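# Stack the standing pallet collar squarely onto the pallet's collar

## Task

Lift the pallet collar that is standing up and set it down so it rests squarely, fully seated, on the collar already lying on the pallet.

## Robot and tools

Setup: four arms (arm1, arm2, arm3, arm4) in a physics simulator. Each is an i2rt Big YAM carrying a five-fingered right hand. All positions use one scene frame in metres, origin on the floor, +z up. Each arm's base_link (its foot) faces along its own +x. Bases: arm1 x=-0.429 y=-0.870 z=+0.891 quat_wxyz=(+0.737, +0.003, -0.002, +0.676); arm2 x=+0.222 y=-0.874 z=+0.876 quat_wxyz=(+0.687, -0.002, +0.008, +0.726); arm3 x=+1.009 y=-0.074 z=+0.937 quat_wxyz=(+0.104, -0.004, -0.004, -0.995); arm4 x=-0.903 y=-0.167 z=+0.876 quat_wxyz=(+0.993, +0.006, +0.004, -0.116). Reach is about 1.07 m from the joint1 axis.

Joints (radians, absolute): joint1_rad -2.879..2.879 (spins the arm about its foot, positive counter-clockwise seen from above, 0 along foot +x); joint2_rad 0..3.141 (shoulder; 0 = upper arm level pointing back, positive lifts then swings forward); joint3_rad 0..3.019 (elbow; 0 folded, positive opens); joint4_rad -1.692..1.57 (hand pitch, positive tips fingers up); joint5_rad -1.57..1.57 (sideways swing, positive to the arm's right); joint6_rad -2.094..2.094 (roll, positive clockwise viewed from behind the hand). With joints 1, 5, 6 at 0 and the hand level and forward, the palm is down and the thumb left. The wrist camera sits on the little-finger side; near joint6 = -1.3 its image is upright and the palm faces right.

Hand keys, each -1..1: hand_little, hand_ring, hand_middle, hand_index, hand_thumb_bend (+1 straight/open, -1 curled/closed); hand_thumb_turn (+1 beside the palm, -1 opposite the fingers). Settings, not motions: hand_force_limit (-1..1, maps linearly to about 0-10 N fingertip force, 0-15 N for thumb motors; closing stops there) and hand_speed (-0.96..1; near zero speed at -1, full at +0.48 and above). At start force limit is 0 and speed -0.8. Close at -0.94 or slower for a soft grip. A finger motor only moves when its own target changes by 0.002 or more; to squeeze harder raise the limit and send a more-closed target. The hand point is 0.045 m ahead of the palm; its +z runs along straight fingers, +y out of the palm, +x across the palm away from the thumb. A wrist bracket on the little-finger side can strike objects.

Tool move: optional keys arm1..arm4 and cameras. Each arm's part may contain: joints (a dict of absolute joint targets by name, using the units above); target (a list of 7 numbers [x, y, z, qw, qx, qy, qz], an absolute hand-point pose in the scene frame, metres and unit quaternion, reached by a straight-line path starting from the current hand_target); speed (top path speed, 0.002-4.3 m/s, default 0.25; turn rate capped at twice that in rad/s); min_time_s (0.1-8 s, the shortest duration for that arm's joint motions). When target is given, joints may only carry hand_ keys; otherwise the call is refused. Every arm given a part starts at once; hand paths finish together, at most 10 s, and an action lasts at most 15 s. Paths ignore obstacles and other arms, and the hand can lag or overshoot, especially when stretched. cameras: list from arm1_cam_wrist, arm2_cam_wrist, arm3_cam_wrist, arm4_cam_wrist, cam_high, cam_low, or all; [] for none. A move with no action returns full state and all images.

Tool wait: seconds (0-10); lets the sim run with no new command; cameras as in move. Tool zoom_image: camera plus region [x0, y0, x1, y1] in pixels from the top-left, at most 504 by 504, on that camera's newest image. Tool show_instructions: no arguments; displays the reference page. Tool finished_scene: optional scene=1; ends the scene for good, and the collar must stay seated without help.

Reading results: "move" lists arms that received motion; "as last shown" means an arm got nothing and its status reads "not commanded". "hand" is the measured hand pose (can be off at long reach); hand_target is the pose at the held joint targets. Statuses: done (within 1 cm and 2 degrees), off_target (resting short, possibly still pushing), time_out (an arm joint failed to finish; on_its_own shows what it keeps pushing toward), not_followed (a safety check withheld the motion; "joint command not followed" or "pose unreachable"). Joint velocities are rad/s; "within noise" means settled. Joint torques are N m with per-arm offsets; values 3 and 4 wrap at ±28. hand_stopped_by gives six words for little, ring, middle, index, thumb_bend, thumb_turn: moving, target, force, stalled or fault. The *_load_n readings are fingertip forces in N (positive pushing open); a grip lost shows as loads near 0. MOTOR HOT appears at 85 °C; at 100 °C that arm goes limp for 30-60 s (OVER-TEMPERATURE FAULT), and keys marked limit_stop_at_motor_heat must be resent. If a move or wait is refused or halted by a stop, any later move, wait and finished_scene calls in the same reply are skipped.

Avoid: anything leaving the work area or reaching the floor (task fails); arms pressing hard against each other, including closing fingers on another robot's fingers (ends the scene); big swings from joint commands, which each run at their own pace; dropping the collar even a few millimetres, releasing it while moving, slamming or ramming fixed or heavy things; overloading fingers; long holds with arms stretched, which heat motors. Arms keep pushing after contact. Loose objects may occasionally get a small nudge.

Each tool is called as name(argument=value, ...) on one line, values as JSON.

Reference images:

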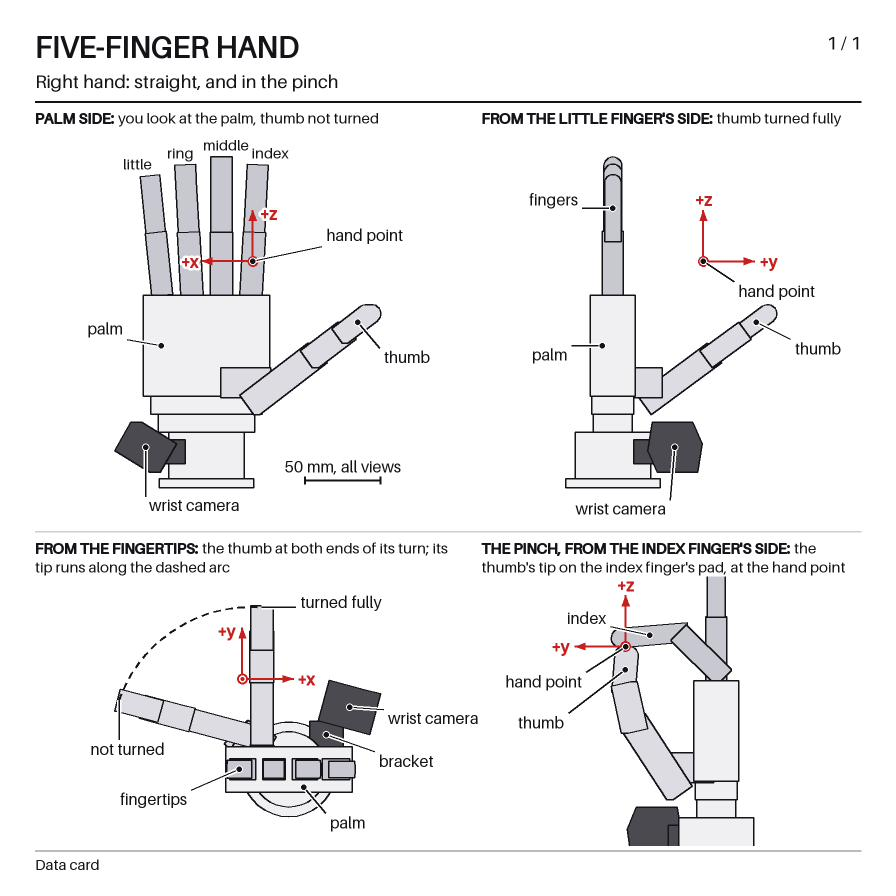

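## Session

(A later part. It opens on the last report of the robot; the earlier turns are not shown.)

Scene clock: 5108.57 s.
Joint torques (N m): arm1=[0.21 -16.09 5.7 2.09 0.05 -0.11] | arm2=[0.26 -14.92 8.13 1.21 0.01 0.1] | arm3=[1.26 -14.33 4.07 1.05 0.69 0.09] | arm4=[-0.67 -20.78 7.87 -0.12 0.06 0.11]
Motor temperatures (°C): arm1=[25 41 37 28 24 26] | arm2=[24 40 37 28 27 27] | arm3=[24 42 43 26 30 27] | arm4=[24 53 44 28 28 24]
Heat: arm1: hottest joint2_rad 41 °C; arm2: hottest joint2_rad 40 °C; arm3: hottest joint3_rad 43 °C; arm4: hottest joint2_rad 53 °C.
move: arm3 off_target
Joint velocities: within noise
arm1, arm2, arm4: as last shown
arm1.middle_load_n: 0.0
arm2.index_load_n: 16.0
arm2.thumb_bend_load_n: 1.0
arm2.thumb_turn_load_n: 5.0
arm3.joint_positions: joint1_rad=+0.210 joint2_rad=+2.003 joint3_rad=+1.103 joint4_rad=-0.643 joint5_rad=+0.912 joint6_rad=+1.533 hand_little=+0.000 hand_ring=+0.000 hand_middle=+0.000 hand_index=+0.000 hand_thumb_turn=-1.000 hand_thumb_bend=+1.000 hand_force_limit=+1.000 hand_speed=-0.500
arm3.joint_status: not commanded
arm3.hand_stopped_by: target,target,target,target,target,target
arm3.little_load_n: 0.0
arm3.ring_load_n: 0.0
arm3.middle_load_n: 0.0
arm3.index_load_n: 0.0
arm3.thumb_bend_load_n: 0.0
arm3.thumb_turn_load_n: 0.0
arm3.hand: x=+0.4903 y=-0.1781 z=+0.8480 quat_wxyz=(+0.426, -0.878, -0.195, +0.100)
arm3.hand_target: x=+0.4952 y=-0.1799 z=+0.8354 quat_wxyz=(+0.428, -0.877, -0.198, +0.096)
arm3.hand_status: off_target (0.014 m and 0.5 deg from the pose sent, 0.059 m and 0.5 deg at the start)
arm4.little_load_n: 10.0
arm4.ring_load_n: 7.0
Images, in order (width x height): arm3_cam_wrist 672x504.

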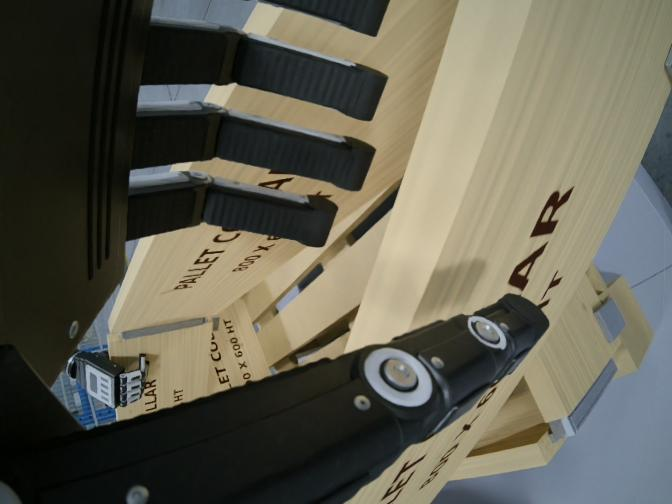

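move(arm3={"target": [0.495, -0.180, 0.800, 0.4277, -0.8767, -0.1976, 0.0963], "speed": 0.1})

move(arm3={"target": [0.4925, -0.174, 0.772, 0.4277, -0.8767, -0.1976, 0.0963], "speed": 0.06}, cameras=["arm3_cam_wrist"])

Scene clock: 5118.77 s.
Joint torques (N m): arm1=[0.09 -16.03 5.59 2.18 0.08 -0.1] | arm2=[0.15 -14.86 8.13 1.2 0.02 0.1] | arm3=[1.08 -14.62 3.79 1.05 0.7 0.07] | arm4=[-1.67 -20.66 7.79 -0.14 0.04 0.08]
Motor temperatures (°C): arm1=[25 41 37 28 24 26] | arm2=[24 40 37 28 27 27] | arm3=[24 42 43 26 30 27] | arm4=[24 54 43 28 27 24]
Heat: arm1: hottest joint2_rad 41 °C; arm2: hottest joint2_rad 40 °C; arm3: hottest joint3_rad 43 °C; arm4: hottest joint2_rad 54 °C.
move: arm3 off_target
Joint velocities: within noise
arm1, arm2, arm4: as last shown
arm1.little_load_n: -0.5
arm1.ring_load_n: 2.5
arm2.ring_load_n: 0.0
arm2.index_load_n: 15.5
arm2.thumb_turn_load_n: 4.5
arm3.joint_positions: joint1_rad=+0.210 joint2_rad=+2.079 joint3_rad=+1.103 joint4_rad=-0.567 joint5_rad=+0.912 joint6_rad=+1.534 hand_little=+0.000 hand_ring=+0.000 hand_middle=+0.000 hand_index=+0.000 hand_thumb_turn=-1.000 hand_thumb_bend=+1.000 hand_force_limit=+1.000 hand_speed=-0.500
arm3.joint_status: not commanded
arm3.hand_stopped_by: target,target,target,target,target,target
arm3.little_load_n: 0.0
arm3.ring_load_n: 0.0
arm3.middle_load_n: 0.0
arm3.index_load_n: 0.0
arm3.thumb_bend_load_n: 0.0
arm3.thumb_turn_load_n: 0.0
arm3.hand: x=+0.4901 y=-0.1784 z=+0.8130 quat_wxyz=(+0.426, -0.878, -0.195, +0.100)
arm3.hand_target: x=+0.4953 y=-0.1798 z=+0.8004 quat_wxyz=(+0.428, -0.877, -0.198, +0.096)
arm3.hand_status: off_target (0.014 m and 0.6 deg from the pose sent, 0.048 m and 0.5 deg at the start)
arm4.little_load_n: 9.5
arm4.ring_load_n: 6.5
arm4.middle_load_n: 10.5
arm4.index_load_n: 10.0
arm4.thumb_bend_load_n: 0.0
pictures: none

Scene clock: 5119.97 s.
Joint torques (N m): arm1=[0.38 -16.56 5.55 2.22 0.07 -0.11] | arm2=[0.09 -14.86 8.14 1.16 0.01 0.1] | arm3=[0.21 -14.8 3.73 1.09 0.68 -0.12] | arm4=[-0.73 -20.78 7.87 -0.13 0.03 0.09]
Motor temperatures (°C): arm1=[25 41 37 28 24 26] | arm2=[24 40 37 28 27 27] | arm3=[24 42 43 26 30 27] | arm4=[24 54 43 28 27 24]
Heat: arm1: hottest joint2_rad 41 °C; arm2: hottest joint2_rad 40 °C; arm3: hottest joint3_rad 43 °C; arm4: hottest joint2_rad 54 °C.
move: arm3 off_target
Joint velocities: within noise
arm1, arm2, arm4: as last shown
arm1.little_load_n: 0.0
arm1.ring_load_n: 2.0
arm1.thumb_bend_load_n: 0.5
arm2.ring_load_n: 0.5
arm3.joint_positions: joint1_rad=+0.210 joint2_rad=+2.140 joint3_rad=+1.103 joint4_rad=-0.490 joint5_rad=+0.912 joint6_rad=+1.531 hand_little=+0.000 hand_ring=+0.000 hand_middle=+0.000 hand_index=+0.000 hand_thumb_turn=-1.000 hand_thumb_bend=+1.000 hand_force_limit=+1.000 hand_speed=-0.500
arm3.joint_status: not commanded
arm3.hand_stopped_by: target,target,target,target,target,target
arm3.little_load_n: 0.0
arm3.ring_load_n: 0.0
arm3.middle_load_n: 0.0
arm3.index_load_n: 0.0
arm3.thumb_bend_load_n: 0.0
arm3.thumb_turn_load_n: 0.0
arm3.hand: x=+0.4885 y=-0.1793 z=+0.7857 quat_wxyz=(+0.425, -0.878, -0.193, +0.106)
arm3.hand_target: x=+0.4928 y=-0.1740 z=+0.7724 quat_wxyz=(+0.428, -0.877, -0.198, +0.096)
arm3.hand_status: off_target (0.015 m and 1.3 deg from the pose sent, 0.041 m and 0.6 deg at the start)
arm4.ring_load_n: 7.0
arm4.thumb_bend_load_n: 0.5
Images, in order (width x height): arm3_cam_wrist 672x504.

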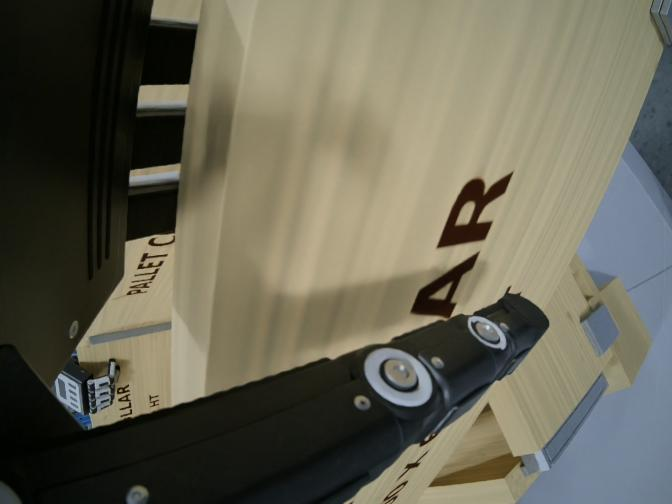

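move(cameras=["all"])

Scene clock: 5153.03 s.
Joint torques (N m): arm1=[-0.21 -16.38 5.59 2.17 0.08 -0.11] | arm2=[0.15 -14.92 8.18 1.18 0.01 0.08] | arm3=[0.21 -14.74 3.71 1.05 0.68 -0.13] | arm4=[-0.67 -20.42 7.82 -0.09 0.06 0.09]
Motor temperatures (°C): arm1=[25 41 36 28 24 26] | arm2=[24 39 37 28 27 27] | arm3=[24 41 41 26 30 27] | arm4=[24 55 43 28 27 24]
Heat: arm1: hottest joint2_rad 41 °C; arm2: hottest joint2_rad 39 °C; arm3: hottest joint2_rad 41 °C; arm4: hottest joint2_rad 55 °C.
Joint velocities: within noise
arm1.joint_positions: joint1_rad=+0.002 joint2_rad=+2.042 joint3_rad=+1.046 joint4_rad=+0.301 joint5_rad=+0.066 joint6_rad=+0.049 hand_little=-0.799 hand_ring=-0.614 hand_middle=+1.000 hand_index=-0.672 hand_thumb_turn=-1.000 hand_thumb_bend=+1.000 hand_force_limit=+1.000 hand_speed=-0.880
arm1.joint_status: not commanded
arm1.hand_stopped_by: force,force,fault,force,target,target
arm1.little_load_n: 0.0
arm1.ring_load_n: 2.0
arm1.middle_load_n: 0.0
arm1.index_load_n: 13.0
arm1.thumb_bend_load_n: 0.5
arm1.thumb_turn_load_n: 2.0
arm1.hand: x=-0.3967 y=-0.2377 z=+0.7933 quat_wxyz=(-0.426, +0.901, -0.074, +0.036) (m; scene frame)
arm1.hand_target: x=-0.3980 y=-0.2312 z=+0.8000 quat_wxyz=(-0.437, +0.896, -0.074, +0.036) (m; scene frame)
arm1.hand_status: not commanded
arm2.joint_positions: joint1_rad=+0.334 joint2_rad=+1.959 joint3_rad=+1.004 joint4_rad=+0.202 joint5_rad=+0.417 joint6_rad=+0.318 hand_little=-0.812 hand_ring=-0.600 hand_middle=-0.490 hand_index=-0.615 hand_thumb_turn=-1.000 hand_thumb_bend=+1.000 hand_force_limit=+1.000 hand_speed=-0.880
arm2.joint_status: not commanded
arm2.hand_stopped_by: force,force,force,force,target,target
arm2.little_load_n: 0.0
arm2.ring_load_n: 0.5
arm2.middle_load_n: 6.5
arm2.index_load_n: 15.5
arm2.thumb_bend_load_n: 0.5
arm2.thumb_turn_load_n: 5.0
arm2.hand: x=+0.0210 y=-0.2938 z=+0.7935 quat_wxyz=(-0.425, +0.903, -0.052, +0.040) (m; scene frame)
arm2.hand_target: x=+0.0182 y=-0.2784 z=+0.8035 quat_wxyz=(-0.437, +0.897, -0.062, +0.030) (m; scene frame)
arm2.hand_status: not commanded
arm3.joint_positions: joint1_rad=+0.210 joint2_rad=+2.140 joint3_rad=+1.103 joint4_rad=-0.490 joint5_rad=+0.912 joint6_rad=+1.531 hand_little=+0.000 hand_ring=+0.000 hand_middle=+0.000 hand_index=+0.000 hand_thumb_turn=-1.000 hand_thumb_bend=+1.000 hand_force_limit=+1.000 hand_speed=-0.500
arm3.joint_status: not commanded
arm3.hand_stopped_by: target,target,target,target,target,target
arm3.little_load_n: 0.0
arm3.ring_load_n: -0.5
arm3.middle_load_n: 0.0
arm3.index_load_n: 0.0
arm3.thumb_bend_load_n: 0.0
arm3.thumb_turn_load_n: 0.0
arm3.hand: x=+0.4885 y=-0.1793 z=+0.7857 quat_wxyz=(+0.425, -0.878, -0.193, +0.106) (m; scene frame)
arm3.hand_target: x=+0.4929 y=-0.1740 z=+0.7724 quat_wxyz=(+0.428, -0.877, -0.198, +0.096) (m; scene frame)
arm3.hand_status: off_target (0.015 m and 1.3 deg from the pose sent, 0.041 m and 0.6 deg at the start)
arm4.joint_positions: joint1_rad=+0.591 joint2_rad=+2.419 joint3_rad=+1.963 joint4_rad=-0.911 joint5_rad=+0.916 joint6_rad=+1.298 hand_little=-0.914 hand_ring=-0.627 hand_middle=-0.519 hand_index=-0.625 hand_thumb_turn=-1.000 hand_thumb_bend=+1.000 hand_force_limit=+1.000 hand_speed=-0.880
arm4.joint_status: not commanded
arm4.hand_stopped_by: force,force,force,force,target,target
arm4.little_load_n: 9.5
arm4.ring_load_n: 7.0
arm4.middle_load_n: 10.5
arm4.index_load_n: 10.0
arm4.thumb_bend_load_n: 0.5
arm4.thumb_turn_load_n: 0.5
arm4.hand: x=-0.1549 y=-0.0079 z=+0.7982 quat_wxyz=(-0.109, +0.235, -0.866, +0.429) (m; scene frame)
arm4.hand_target: x=-0.1636 y=-0.0061 z=+0.7754 quat_wxyz=(-0.095, +0.245, -0.867, +0.423) (m; scene frame)
arm4.hand_status: not commanded
pictures: arm1_cam_wrist, arm2_cam_wrist, arm3_cam_wrist, arm4_cam_wrist, cam_high, cam_low
Images, in order (width x height): arm1_cam_wrist 672x504, arm2_cam_wrist 672x504, arm3_cam_wrist 672x504, arm4_cam_wrist 672x504, cam_high 896x504, cam_low 896x504.

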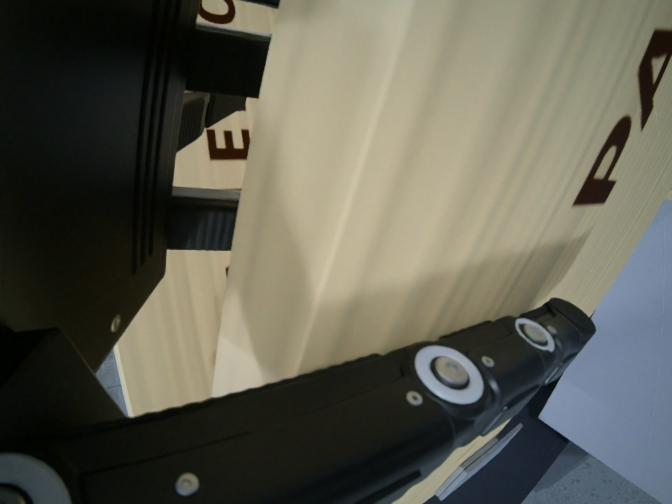

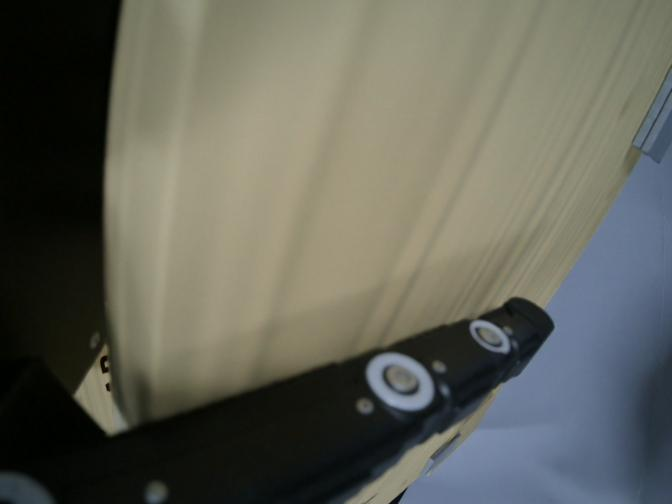

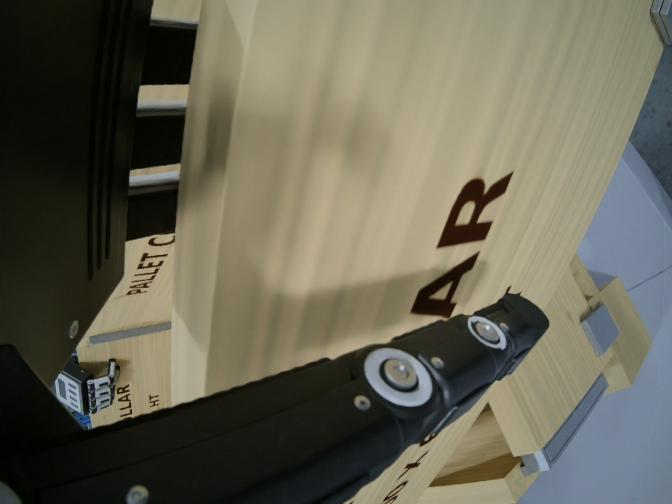

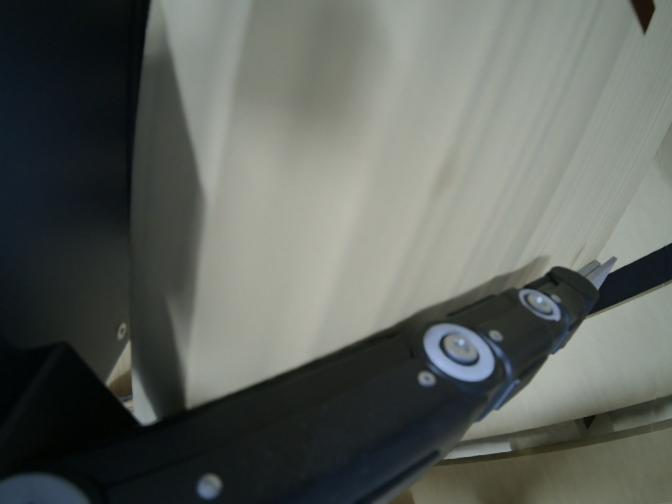

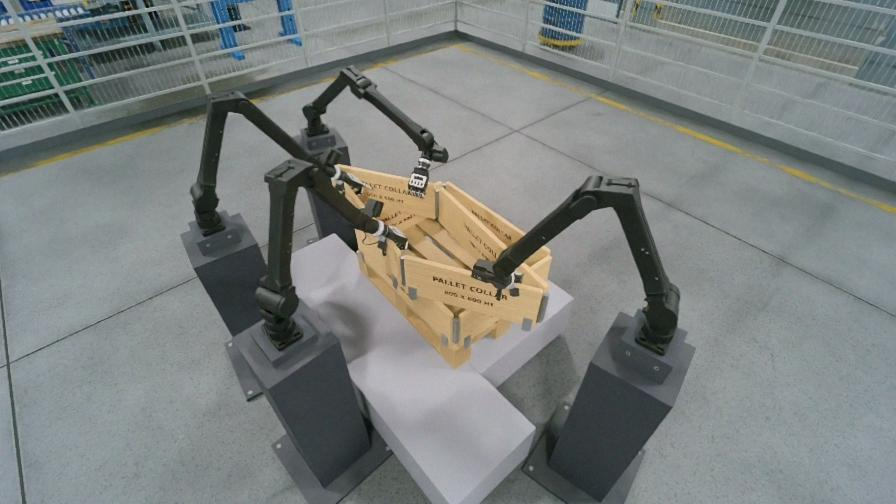

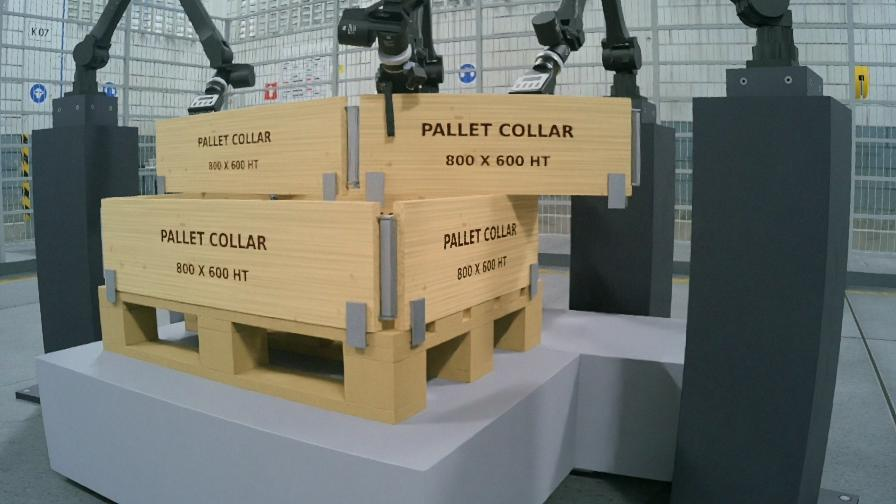

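move(arm3={"joints":{"hand_speed":-0.85,"hand_force_limit":0.6,"hand_index":-1,"hand_middle":-1,"hand_ring":-1,"hand_little":-1}})

move(arm3={"joints":{"hand_speed":-0.88,"hand_force_limit":1.0,"hand_index":-0.95,"hand_middle":-0.95,"hand_ring":-0.95,"hand_little":-0.98}}, arm1={"joints":{"hand_speed":-0.88,"hand_ring":-0.93,"hand_index":-0.93}}, arm2={"joints":{"hand_speed":-0.88,"hand_ring":-0.93,"hand_middle":-0.93}}, cameras=["arm1_cam_wrist","arm2_cam_wrist","arm3_cam_wrist","arm4_cam_wrist"])

Scene clock: 5166.90 s.
Joint torques (N m): arm1=[0.09 -15.97 5.49 2.11 0.06 -0.11] | arm2=[0.15 -14.86 8.16 1.09 0 0.09] | arm3=[2.37 -15.79 3.64 0.61 0.18 -0.11] | arm4=[-0.62 -20.84 7.9 -0.28 0.01 0.11]
Motor temperatures (°C): arm1=[25 41 36 28 24 26] | arm2=[24 39 37 28 27 27] | arm3=[24 41 40 26 30 27] | arm4=[24 55 43 28 27 24]
Heat: arm1: hottest joint2_rad 41 °C; arm2: hottest joint2_rad 39 °C; arm3: hottest joint2_rad 41 °C; arm4: hottest joint2_rad 55 °C.
move: arm3 off_target
Joint velocities: within noise
arm1, arm2, arm4: as last shown
arm1.joint_positions: joint1_rad=+0.003 joint2_rad=+2.042 joint3_rad=+1.046 joint4_rad=+0.302 joint5_rad=+0.066 joint6_rad=+0.049 hand_little=-0.799 hand_ring=-0.614 hand_middle=+1.000 hand_index=-0.672 hand_thumb_turn=-1.000 hand_thumb_bend=+1.000 hand_force_limit=+1.000 hand_speed=-0.880
arm1.index_load_n: 12.5
arm1.thumb_bend_load_n: 1.0
arm1.hand: x=-0.3969 y=-0.2374 z=+0.7936 quat_wxyz=(-0.427, +0.901, -0.074, +0.036)
arm2.joint_positions: joint1_rad=+0.334 joint2_rad=+1.959 joint3_rad=+1.004 joint4_rad=+0.204 joint5_rad=+0.417 joint6_rad=+0.318 hand_little=-0.812 hand_ring=-0.600 hand_middle=-0.490 hand_index=-0.615 hand_thumb_turn=-1.000 hand_thumb_bend=+1.000 hand_force_limit=+1.000 hand_speed=-0.880
arm2.index_load_n: 16.0
arm2.thumb_bend_load_n: 1.0
arm2.thumb_turn_load_n: 5.5
arm2.hand: x=+0.0209 y=-0.2934 z=+0.7934 quat_wxyz=(-0.425, +0.903, -0.052, +0.040)
arm2.hand_target: x=+0.0182 y=-0.2784 z=+0.8035 quat_wxyz=(-0.437, +0.897, -0.062, +0.031)
arm3.joint_positions: joint1_rad=+0.178 joint2_rad=+2.153 joint3_rad=+1.103 joint4_rad=-0.479 joint5_rad=+0.925 joint6_rad=+1.530 hand_little=-0.692 hand_ring=-0.581 hand_middle=-0.525 hand_index=-0.720 hand_thumb_turn=-1.000 hand_thumb_bend=+1.000 hand_force_limit=+0.600 hand_speed=-0.850
arm3.joint_status: hand_little off_target (ended at -0.692, target -1.000); hand_ring off_target (ended at -0.581, target -1.000); hand_middle off_target (ended at -0.525, target -1.000); hand_index off_target (ended at -0.720, target -1.000); the others done
arm3.hand_stopped_by: force,force,force,force,target,target
arm3.little_load_n: 9.0
arm3.ring_load_n: 7.5
arm3.middle_load_n: 2.5
arm3.index_load_n: 8.0
arm3.thumb_bend_load_n: 0.5
arm3.thumb_turn_load_n: 0.0
arm3.hand: x=+0.4856 y=-0.1607 z=+0.7812 quat_wxyz=(+0.433, -0.878, -0.179, +0.099)
arm3.hand_target: x=+0.4929 y=-0.1739 z=+0.7723 quat_wxyz=(+0.428, -0.877, -0.198, +0.096)
arm3.hand_status: not commanded
arm4.joint_positions: joint1_rad=+0.591 joint2_rad=+2.420 joint3_rad=+1.963 joint4_rad=-0.909 joint5_rad=+0.917 joint6_rad=+1.298 hand_little=-0.914 hand_ring=-0.627 hand_middle=-0.519 hand_index=-0.625 hand_thumb_turn=-1.000 hand_thumb_bend=+1.000 hand_force_limit=+1.000 hand_speed=-0.880
arm4.little_load_n: 8.0
arm4.ring_load_n: 5.5
arm4.middle_load_n: 9.5
arm4.index_load_n: 9.0
arm4.thumb_turn_load_n: 2.0
arm4.hand: x=-0.1546 y=-0.0080 z=+0.7979 quat_wxyz=(-0.109, +0.234, -0.865, +0.429)
arm4.hand_target: x=-0.1636 y=-0.0061 z=+0.7753 quat_wxyz=(-0.095, +0.245, -0.867, +0.423)
pictures: none

Scene clock: 5167.40 s.
Joint torques (N m): arm1=[0.15 -15.56 5.61 2 0.05 -0.1] | arm2=[-0.03 -15.03 8.14 0.98 0 0.11] | arm3=[2.43 -15.91 3.64 0.58 0.17 -0.11] | arm4=[-0.56 -20.78 7.87 -0.21 -0.01 0.09]
Motor temperatures (°C): arm1=[25 41 36 28 24 26] | arm2=[24 39 37 28 27 27] | arm3=[24 41 40 26 30 27] | arm4=[24 55 43 28 27 24]
Heat: arm1: hottest joint2_rad 41 °C; arm2: hottest joint2_rad 39 °C; arm3: hottest joint2_rad 41 °C; arm4: hottest joint2_rad 55 °C.
move: arm1 off_target; arm2 off_target; arm3 off_target
Joint velocities: within noise
arm1.joint_positions: joint1_rad=+0.003 joint2_rad=+2.042 joint3_rad=+1.046 joint4_rad=+0.304 joint5_rad=+0.066 joint6_rad=+0.049 hand_little=-0.799 hand_ring=-0.644 hand_middle=+1.000 hand_index=-0.672 hand_thumb_turn=-1.000 hand_thumb_bend=+1.000 hand_force_limit=+1.000 hand_speed=-0.880
arm1.joint_status: hand_ring off_target (ended at -0.644, target -0.930); hand_index off_target (ended at -0.672, target -0.930); the others done
arm1.hand_stopped_by: force,force,fault,force,target,target
arm1.little_load_n: 0.0
arm1.ring_load_n: 11.5
arm1.middle_load_n: 0.0
arm1.index_load_n: 12.5
arm1.thumb_bend_load_n: 1.0
arm1.thumb_turn_load_n: 2.0
arm1.hand: x=-0.3971 y=-0.2371 z=+0.7936 quat_wxyz=(-0.427, +0.900, -0.074, +0.036)
arm1.hand_target: x=-0.3980 y=-0.2312 z=+0.8000 quat_wxyz=(-0.437, +0.896, -0.074, +0.036)
arm1.hand_status: not commanded
arm2.joint_positions: joint1_rad=+0.334 joint2_rad=+1.960 joint3_rad=+1.004 joint4_rad=+0.208 joint5_rad=+0.417 joint6_rad=+0.318 hand_little=-0.812 hand_ring=-0.629 hand_middle=-0.499 hand_index=-0.615 hand_thumb_turn=-1.000 hand_thumb_bend=+1.000 hand_force_limit=+1.000 hand_speed=-0.880
arm2.joint_status: hand_ring off_target (ended at -0.629, target -0.930); hand_middle off_target (ended at -0.499, target -0.930); the others done
arm2.hand_stopped_by: force,force,force,force,target,target
arm2.little_load_n: 0.5
arm2.ring_load_n: 11.0
arm2.middle_load_n: 10.0
arm2.index_load_n: 14.5
arm2.thumb_bend_load_n: 1.0
arm2.thumb_turn_load_n: 5.5
arm2.hand: x=+0.0207 y=-0.2929 z=+0.7933 quat_wxyz=(-0.426, +0.902, -0.052, +0.039)
arm2.hand_target: x=+0.0182 y=-0.2784 z=+0.8034 quat_wxyz=(-0.437, +0.897, -0.062, +0.031)
arm2.hand_status: not commanded
arm3.joint_positions: joint1_rad=+0.178 joint2_rad=+2.153 joint3_rad=+1.103 joint4_rad=-0.478 joint5_rad=+0.925 joint6_rad=+1.529 hand_little=-0.700 hand_ring=-0.600 hand_middle=-0.565 hand_index=-0.739 hand_thumb_turn=-1.000 hand_thumb_bend=+1.000 hand_force_limit=+1.000 hand_speed=-0.880
arm3.joint_status: hand_little off_target (ended at -0.700, target -0.980); hand_ring off_target (ended at -0.600, target -0.950); hand_middle off_target (ended at -0.565, target -0.950); hand_index off_target (ended at -0.739, target -0.950); the others done
arm3.hand_stopped_by: force,force,force,force,target,target
arm3.little_load_n: 8.0
arm3.ring_load_n: 9.5
arm3.middle_load_n: 11.0
arm3.index_load_n: 11.5
arm3.thumb_bend_load_n: 1.0
arm3.thumb_turn_load_n: 0.0
arm3.hand: x=+0.4854 y=-0.1607 z=+0.7813 quat_wxyz=(+0.433, -0.878, -0.179, +0.100)
arm3.hand_target: x=+0.4928 y=-0.1740 z=+0.7724 quat_wxyz=(+0.428, -0.877, -0.197, +0.096)
arm3.hand_status: not commanded
arm4: as last shown
arm4.little_load_n: 8.5
arm4.ring_load_n: 5.0
arm4.middle_load_n: 9.0
arm4.index_load_n: 8.5
arm4.thumb_bend_load_n: 0.0
arm4.hand_target: x=-0.1636 y=-0.0061 z=+0.7754 quat_wxyz=(-0.095, +0.245, -0.867, +0.423)
Images, in order (width x height): arm1_cam_wrist 672x504, arm2_cam_wrist 672x504, arm3_cam_wrist 672x504, arm4_cam_wrist 672x504.

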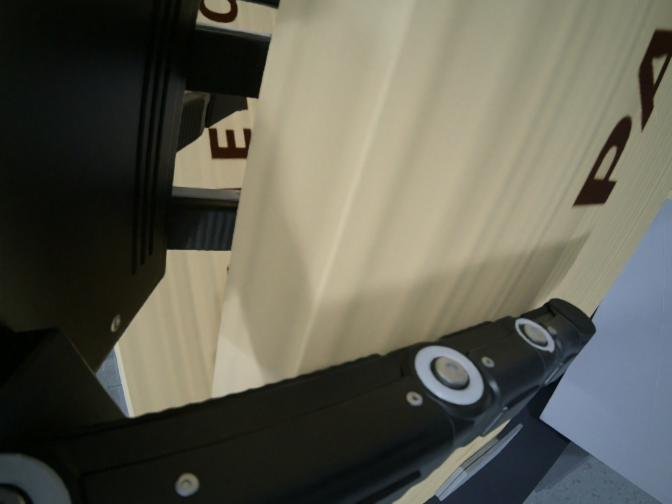

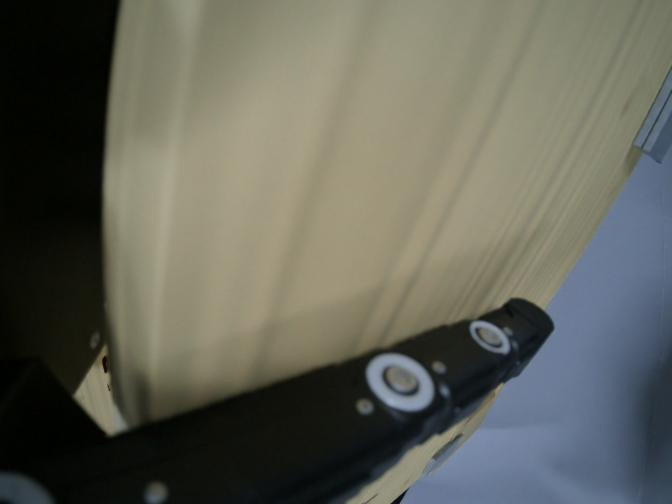

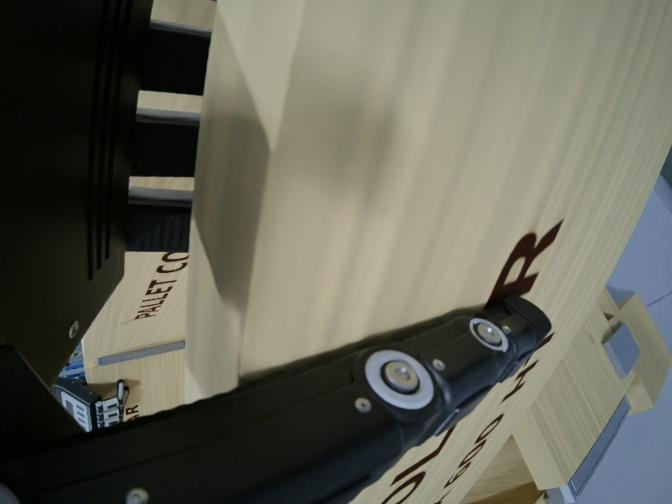

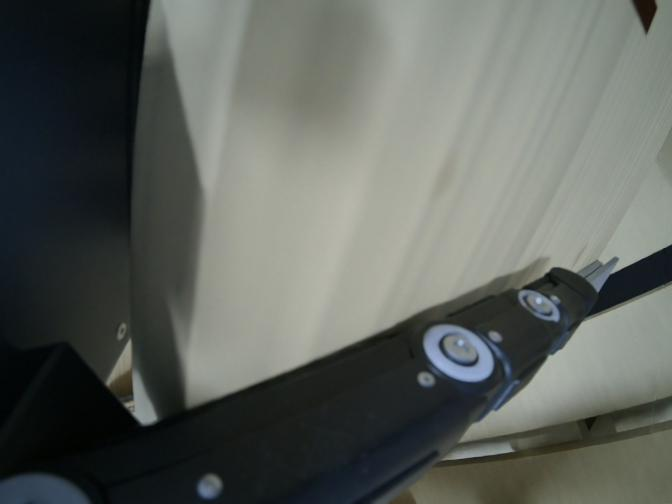

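move(arm1={"target":[-0.398,-0.2312,0.835,-0.437,0.896,-0.074,0.036],"speed":0.04}, arm2={"target":[0.0182,-0.2784,0.835,-0.437,0.897,-0.062,0.031],"speed":0.04}, arm3={"target":[0.4928,-0.1700,0.845,0.428,-0.877,-0.197,0.096],"speed":0.04}, arm4={"target":[-0.1636,-0.0061,0.870,-0.095,0.245,-0.867,0.423],"speed":0.04}, cameras=["cam_low"])

Scene clock: 5188.47 s.
Joint torques (N m): arm1=[-0.09 -20.95 5.86 0.7 0.04 -0.11] | arm2=[0.03 -18.73 8.7 -0.27 0.11 0.08] | arm3=[1.85 -26.46 2.52 -2.82 1.1 -0.33] | arm4=[0.26 -28.75 10.54 -4.89 -0.19 -0.08]
Motor temperatures (°C): arm1=[25 41 36 28 24 26] | arm2=[24 39 37 28 27 27] | arm3=[24 42 40 26 30 27] | arm4=[24 56 43 28 27 24]
Heat: arm1: hottest joint2_rad 41 °C; arm2: hottest joint2_rad 39 °C; arm3: hottest joint2_rad 42 °C; arm4: hottest joint2_rad 56 °C.
move: arm1 off_target; arm2 off_target; arm3 off_target; arm4 off_target
Joint velocities: within noise
arm1.joint_positions: joint1_rad=+0.004 joint2_rad=+2.024 joint3_rad=+1.046 joint4_rad=+0.259 joint5_rad=+0.066 joint6_rad=+0.047 hand_little=-0.799 hand_ring=-0.644 hand_middle=+1.000 hand_index=-0.672 hand_thumb_turn=-1.000 hand_thumb_bend=+1.000 hand_force_limit=+1.000 hand_speed=-0.880
arm1.joint_status: not commanded
arm1.hand_stopped_by: force,force,fault,force,target,target
arm1.little_load_n: 0.0
arm1.ring_load_n: 12.0
arm1.middle_load_n: 0.0
arm1.index_load_n: 13.0
arm1.thumb_bend_load_n: 1.5
arm1.thumb_turn_load_n: 3.5
arm1.hand: x=-0.3980 y=-0.2429 z=+0.7969 quat_wxyz=(-0.415, +0.906, -0.073, +0.036)
arm1.hand_target: x=-0.3981 y=-0.2313 z=+0.8337 quat_wxyz=(-0.437, +0.896, -0.074, +0.036)
arm1.hand_status: off_target (0.040 m and 2.8 deg from the pose sent, 0.042 m and 1.2 deg at the start)
arm2.joint_positions: joint1_rad=+0.335 joint2_rad=+1.938 joint3_rad=+1.004 joint4_rad=+0.169 joint5_rad=+0.415 joint6_rad=+0.318 hand_little=-0.812 hand_ring=-0.629 hand_middle=-0.499 hand_index=-0.615 hand_thumb_turn=-1.000 hand_thumb_bend=+1.000 hand_force_limit=+1.000 hand_speed=-0.880
arm2.joint_status: not commanded
arm2.hand_stopped_by: force,force,force,force,target,target
arm2.little_load_n: 0.0
arm2.ring_load_n: 11.0
arm2.middle_load_n: 10.0
arm2.index_load_n: 14.5
arm2.thumb_bend_load_n: 0.5
arm2.thumb_turn_load_n: 6.5
arm2.hand: x=+0.0214 y=-0.2967 z=+0.8003 quat_wxyz=(-0.420, +0.905, -0.050, +0.041)
arm2.hand_target: x=+0.0185 y=-0.2789 z=+0.8348 quat_wxyz=(-0.437, +0.897, -0.062, +0.031)
arm2.hand_status: off_target (0.039 m and 2.9 deg from the pose sent, 0.044 m and 2.0 deg at the start)
arm3.joint_positions: joint1_rad=+0.176 joint2_rad=+2.130 joint3_rad=+1.103 joint4_rad=-0.509 joint5_rad=+0.901 joint6_rad=+1.533 hand_little=-0.700 hand_ring=-0.600 hand_middle=-0.565 hand_index=-0.739 hand_thumb_turn=-1.000 hand_thumb_bend=+1.000 hand_force_limit=+1.000 hand_speed=-0.880
arm3.joint_status: not commanded
arm3.hand_stopped_by: force,force,force,force,target,target
arm3.little_load_n: 8.0
arm3.ring_load_n: 10.5
arm3.middle_load_n: 12.0
arm3.index_load_n: 12.5
arm3.thumb_bend_load_n: 1.0
arm3.thumb_turn_load_n: 1.0
arm3.hand: x=+0.4872 y=-0.1632 z=+0.7889 quat_wxyz=(+0.422, -0.883, -0.180, +0.095)
arm3.hand_target: x=+0.4914 y=-0.1689 z=+0.8387 quat_wxyz=(+0.428, -0.877, -0.197, +0.097)
arm3.hand_status: off_target (0.057 m and 2.2 deg from the pose sent, 0.065 m and 2.2 deg at the start)
arm4.joint_positions: joint1_rad=+0.581 joint2_rad=+2.419 joint3_rad=+1.969 joint4_rad=-0.940 joint5_rad=+0.921 joint6_rad=+1.307 hand_little=-0.914 hand_ring=-0.627 hand_middle=-0.519 hand_index=-0.625 hand_thumb_turn=-1.000 hand_thumb_bend=+1.000 hand_force_limit=+1.000 hand_speed=-0.880
arm4.joint_status: not commanded
arm4.hand_stopped_by: force,force,force,force,target,target
arm4.little_load_n: 11.0
arm4.ring_load_n: 8.0
arm4.middle_load_n: 10.5
arm4.index_load_n: 8.0
arm4.thumb_bend_load_n: 1.0
arm4.thumb_turn_load_n: 2.0
arm4.hand: x=-0.1565 y=-0.0176 z=+0.8002 quat_wxyz=(-0.099, +0.231, -0.866, +0.432)
arm4.hand_target: x=-0.1618 y=-0.0067 z=+0.8661 quat_wxyz=(-0.099, +0.246, -0.866, +0.423)
arm4.hand_status: off_target (0.071 m and 2.0 deg from the pose sent, 0.073 m and 2.2 deg at the start)
Images, in order (width x height): cam_low 896x504.

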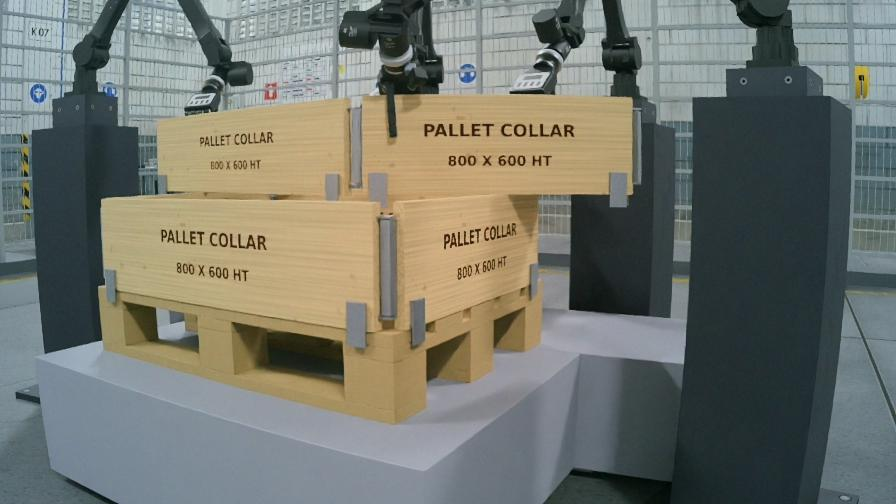

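move(arm1={"target":[-0.398,-0.2312,0.86,-0.437,0.896,-0.074,0.036],"speed":0.03}, arm2={"target":[0.0182,-0.2784,0.86,-0.437,0.897,-0.062,0.031],"speed":0.03}, arm3={"target":[0.4928,-0.1690,0.875,0.428,-0.877,-0.197,0.096],"speed":0.03}, arm4={"target":[-0.1636,-0.0061,0.895,-0.095,0.245,-0.867,0.423],"speed":0.03}, cameras=["cam_low"])

move(arm1={"target":[-0.398,-0.2312,0.88,-0.437,0.896,-0.074,0.036],"speed":0.03}, arm2={"target":[0.0182,-0.2784,0.88,-0.437,0.897,-0.062,0.031],"speed":0.03}, arm3={"target":[0.4928,-0.1690,0.898,0.428,-0.877,-0.197,0.096],"speed":0.03}, arm4={"target":[-0.1636,-0.0061,0.915,-0.095,0.245,-0.867,0.423],"speed":0.03}, cameras=["cam_low","cam_high"])

Scene clock: 5202.90 s.
Joint torques (N m): arm1=[-0.21 -22.07 6.49 0.68 0.02 -0.03] | arm2=[0.21 -18.67 9.55 -0.16 0.12 0.09] | arm3=[1.61 -27.34 3.1 -2.99 1.52 -0.38] | arm4=[0.5 -31.03 10.55 -5.11 -0.94 -0.12]
Motor temperatures (°C): arm1=[25 44 36 27 24 26] | arm2=[24 40 37 28 27 27] | arm3=[24 45 39 27 31 27] | arm4=[24 58 43 29 27 24]
Heat: arm1: hottest joint2_rad 44 °C; arm2: hottest joint2_rad 40 °C; arm3: hottest joint2_rad 45 °C; arm4: hottest joint2_rad 58 °C.
move: arm1 off_target; arm2 off_target; arm3 off_target; arm4 off_target
Joint velocities: within noise
arm1.joint_positions: joint1_rad=+0.004 joint2_rad=+1.988 joint3_rad=+1.046 joint4_rad=+0.201 joint5_rad=+0.066 joint6_rad=+0.035 hand_little=-0.799 hand_ring=-0.644 hand_middle=+1.000 hand_index=-0.672 hand_thumb_turn=-1.000 hand_thumb_bend=+1.000 hand_force_limit=+1.000 hand_speed=-0.880
arm1.joint_status: not commanded
arm1.hand_stopped_by: force,force,fault,force,target,target
arm1.little_load_n: 0.0
arm1.ring_load_n: 11.5
arm1.middle_load_n: 0.0
arm1.index_load_n: 13.0
arm1.thumb_bend_load_n: 1.5
arm1.thumb_turn_load_n: 4.0
arm1.hand: x=-0.3977 y=-0.2481 z=+0.8093 quat_wxyz=(-0.405, +0.911, -0.067, +0.039)
arm1.hand_target: x=-0.3980 y=-0.2315 z=+0.8582 quat_wxyz=(-0.437, +0.896, -0.074, +0.036)
arm1.hand_status: off_target (0.053 m and 4.1 deg from the pose sent, 0.064 m and 2.8 deg at the start)
arm2.joint_positions: joint1_rad=+0.335 joint2_rad=+1.890 joint3_rad=+1.008 joint4_rad=+0.101 joint5_rad=+0.415 joint6_rad=+0.318 hand_little=-0.812 hand_ring=-0.629 hand_middle=-0.499 hand_index=-0.615 hand_thumb_turn=-1.000 hand_thumb_bend=+1.000 hand_force_limit=+1.000 hand_speed=-0.880
arm2.joint_status: not commanded
arm2.hand_stopped_by: force,force,force,force,target,target
arm2.little_load_n: 0.0
arm2.ring_load_n: 10.5
arm2.middle_load_n: 8.0
arm2.index_load_n: 11.5
arm2.thumb_bend_load_n: 0.5
arm2.thumb_turn_load_n: 6.0
arm2.hand: x=+0.0228 y=-0.3001 z=+0.8190 quat_wxyz=(-0.413, +0.908, -0.048, +0.044)
arm2.hand_target: x=+0.0187 y=-0.2793 z=+0.8597 quat_wxyz=(-0.437, +0.897, -0.062, +0.031)
arm2.hand_status: off_target (0.047 m and 3.8 deg from the pose sent, 0.063 m and 2.9 deg at the start)
arm3.joint_positions: joint1_rad=+0.179 joint2_rad=+2.083 joint3_rad=+1.103 joint4_rad=-0.568 joint5_rad=+0.889 joint6_rad=+1.537 hand_little=-0.700 hand_ring=-0.600 hand_middle=-0.565 hand_index=-0.739 hand_thumb_turn=-1.000 hand_thumb_bend=+1.000 hand_force_limit=+1.000 hand_speed=-0.880
arm3.joint_status: not commanded
arm3.hand_stopped_by: force,force,force,force,target,target
arm3.little_load_n: 6.5
arm3.ring_load_n: 9.0
arm3.middle_load_n: 11.0
arm3.index_load_n: 11.5
arm3.thumb_bend_load_n: 1.0
arm3.thumb_turn_load_n: 2.5
arm3.hand: x=+0.4895 y=-0.1655 z=+0.8087 quat_wxyz=(+0.418, -0.885, -0.182, +0.090)
arm3.hand_target: x=+0.4911 y=-0.1680 z=+0.8670 quat_wxyz=(+0.428, -0.877, -0.197, +0.097)
arm3.hand_status: off_target (0.066 m and 2.4 deg from the pose sent, 0.086 m and 2.2 deg at the start)
arm4.joint_positions: joint1_rad=+0.576 joint2_rad=+2.419 joint3_rad=+1.986 joint4_rad=-0.971 joint5_rad=+0.939 joint6_rad=+1.309 hand_little=-0.914 hand_ring=-0.627 hand_middle=-0.519 hand_index=-0.625 hand_thumb_turn=-1.000 hand_thumb_bend=+1.000 hand_force_limit=+1.000 hand_speed=-0.880
arm4.joint_status: not commanded
arm4.hand_stopped_by: force,force,force,force,target,target
arm4.little_load_n: 14.0
arm4.ring_load_n: 9.5
arm4.middle_load_n: 11.0
arm4.index_load_n: 6.5
arm4.thumb_bend_load_n: 1.5
arm4.thumb_turn_load_n: -0.5
arm4.hand: x=-0.1557 y=-0.0243 z=+0.8070 quat_wxyz=(-0.092, +0.229, -0.863, +0.441)
arm4.hand_target: x=-0.1613 y=-0.0073 z=+0.8890 quat_wxyz=(-0.100, +0.246, -0.866, +0.424)
arm4.hand_status: off_target (0.090 m and 2.8 deg from the pose sent, 0.096 m and 2.0 deg at the start)
Images, in order (width x height): cam_low 896x504.

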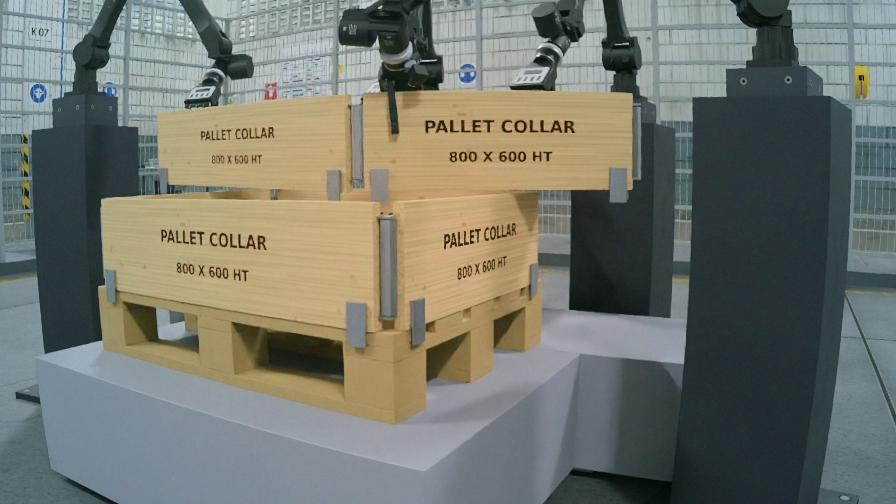

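Scene clock: 5204.53 s.
Joint torques (N m): arm1=[-0.15 -21.71 7.27 0.66 0 0.03] | arm2=[0.21 -18.32 10.39 -0.1 0.11 0.08] | arm3=[1.61 -27.46 3.86 -3.18 1.62 -0.43] | arm4=[0.32 -31.38 11.43 -5.38 -1.16 -0.16]
Motor temperatures (°C): arm1=[25 44 36 27 24 26] | arm2=[24 40 37 28 27 27] | arm3=[24 45 39 27 31 27] | arm4=[24 59 43 29 27 24]
Heat: arm1: hottest joint2_rad 44 °C; arm2: hottest joint2_rad 40 °C; arm3: hottest joint2_rad 45 °C; arm4: hottest joint2_rad 59 °C.
move: arm1 off_target; arm2 off_target; arm3 off_target; arm4 off_target
Joint velocities: within noise
arm1.joint_positions: joint1_rad=+0.004 joint2_rad=+1.946 joint3_rad=+1.046 joint4_rad=+0.158 joint5_rad=+0.066 joint6_rad=+0.033 hand_little=-0.799 hand_ring=-0.644 hand_middle=+1.000 hand_index=-0.672 hand_thumb_turn=-1.000 hand_thumb_bend=+1.000 hand_force_limit=+1.000 hand_speed=-0.880
arm1.joint_status: not commanded
arm1.hand_stopped_by: force,force,fault,force,target,target
arm1.little_load_n: 0.0
arm1.ring_load_n: 12.0
arm1.middle_load_n: -0.5
arm1.index_load_n: 13.5
arm1.thumb_bend_load_n: 1.5
arm1.thumb_turn_load_n: 3.5
arm1.hand: x=-0.3976 y=-0.2496 z=+0.8270 quat_wxyz=(-0.404, +0.911, -0.066, +0.039)
arm1.hand_target: x=-0.3980 y=-0.2318 z=+0.8783 quat_wxyz=(-0.437, +0.896, -0.074, +0.036)
arm1.hand_status: off_target (0.056 m and 4.2 deg from the pose sent, 0.073 m and 4.1 deg at the start)
arm2.joint_positions: joint1_rad=+0.335 joint2_rad=+1.848 joint3_rad=+1.013 joint4_rad=+0.050 joint5_rad=+0.416 joint6_rad=+0.318 hand_little=-0.812 hand_ring=-0.629 hand_middle=-0.499 hand_index=-0.615 hand_thumb_turn=-1.000 hand_thumb_bend=+1.000 hand_force_limit=+1.000 hand_speed=-0.880
arm2.joint_status: not commanded
arm2.hand_stopped_by: force,force,force,force,target,target
arm2.little_load_n: 0.0
arm2.ring_load_n: 11.0
arm2.middle_load_n: 8.0
arm2.index_load_n: 11.0
arm2.thumb_bend_load_n: 0.5
arm2.thumb_turn_load_n: 4.5
arm2.hand: x=+0.0238 y=-0.3013 z=+0.8380 quat_wxyz=(-0.412, +0.909, -0.048, +0.045)
arm2.hand_target: x=+0.0188 y=-0.2795 z=+0.8800 quat_wxyz=(-0.437, +0.897, -0.062, +0.031)
arm2.hand_status: off_target (0.048 m and 4.0 deg from the pose sent, 0.065 m and 3.8 deg at the start)
arm3.joint_positions: joint1_rad=+0.181 joint2_rad=+2.041 joint3_rad=+1.103 joint4_rad=-0.618 joint5_rad=+0.887 joint6_rad=+1.542 hand_little=-0.700 hand_ring=-0.600 hand_middle=-0.565 hand_index=-0.739 hand_thumb_turn=-1.000 hand_thumb_bend=+1.000 hand_force_limit=+1.000 hand_speed=-0.880
arm3.joint_status: not commanded
arm3.hand_stopped_by: force,force,force,force,target,target
arm3.little_load_n: 7.0
arm3.ring_load_n: 9.0
arm3.middle_load_n: 10.5
arm3.index_load_n: 11.5
arm3.thumb_bend_load_n: 1.5
arm3.thumb_turn_load_n: 2.5
arm3.hand: x=+0.4909 y=-0.1661 z=+0.8273 quat_wxyz=(+0.417, -0.886, -0.182, +0.088)
arm3.hand_target: x=+0.4911 y=-0.1679 z=+0.8897 quat_wxyz=(+0.428, -0.877, -0.197, +0.098)
arm3.hand_status: off_target (0.071 m and 2.5 deg from the pose sent, 0.089 m and 2.4 deg at the start)
arm4.joint_positions: joint1_rad=+0.574 joint2_rad=+2.401 joint3_rad=+2.000 joint4_rad=-1.009 joint5_rad=+0.943 joint6_rad=+1.311 hand_little=-0.914 hand_ring=-0.627 hand_middle=-0.519 hand_index=-0.625 hand_thumb_turn=-1.000 hand_thumb_bend=+1.000 hand_force_limit=+1.000 hand_speed=-0.880
arm4.joint_status: not commanded
arm4.hand_stopped_by: force,force,force,force,target,target
arm4.little_load_n: 15.0
arm4.ring_load_n: 10.0
arm4.middle_load_n: 11.5
arm4.index_load_n: 6.0
arm4.thumb_bend_load_n: 1.5
arm4.thumb_turn_load_n: -2.5
arm4.hand: x=-0.1552 y=-0.0266 z=+0.8240 quat_wxyz=(-0.089, +0.229, -0.862, +0.443)
arm4.hand_target: x=-0.1616 y=-0.0077 z=+0.9088 quat_wxyz=(-0.100, +0.246, -0.866, +0.424)
arm4.hand_status: off_target (0.094 m and 3.1 deg from the pose sent, 0.110 m and 2.8 deg at the start)
pictures: cam_high, cam_low
Images, in order (width x height): cam_high 896x504, cam_low 896x504.

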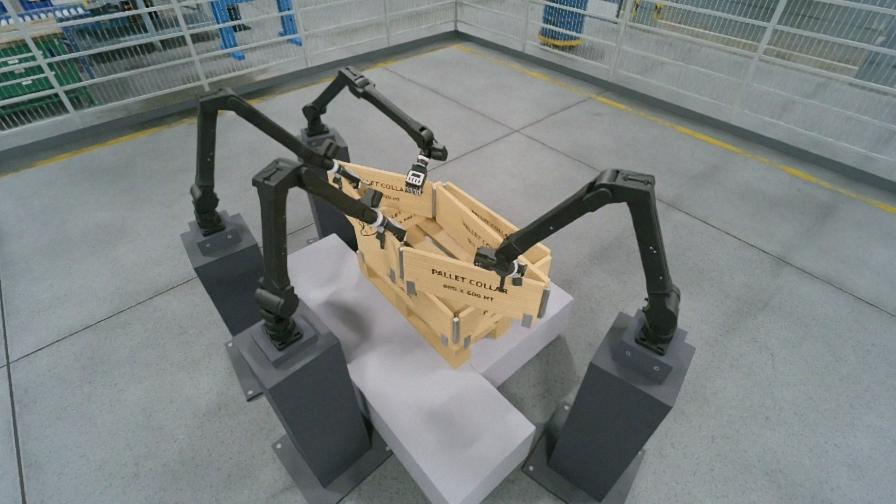

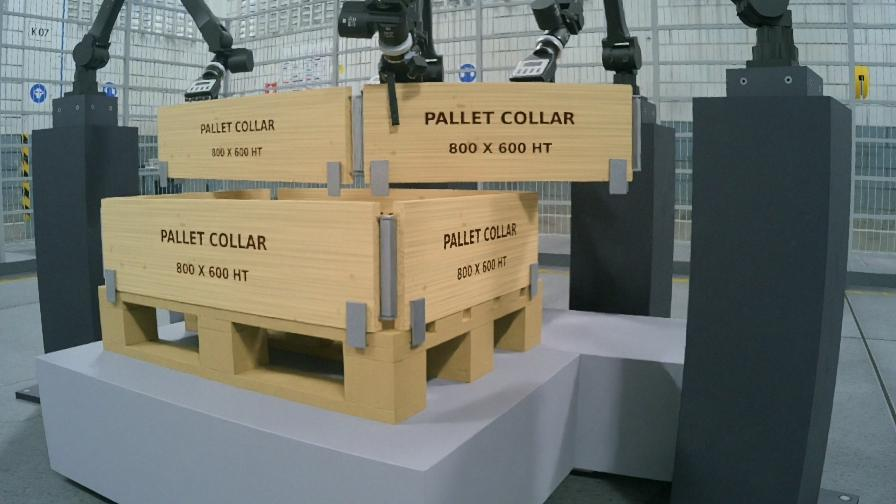

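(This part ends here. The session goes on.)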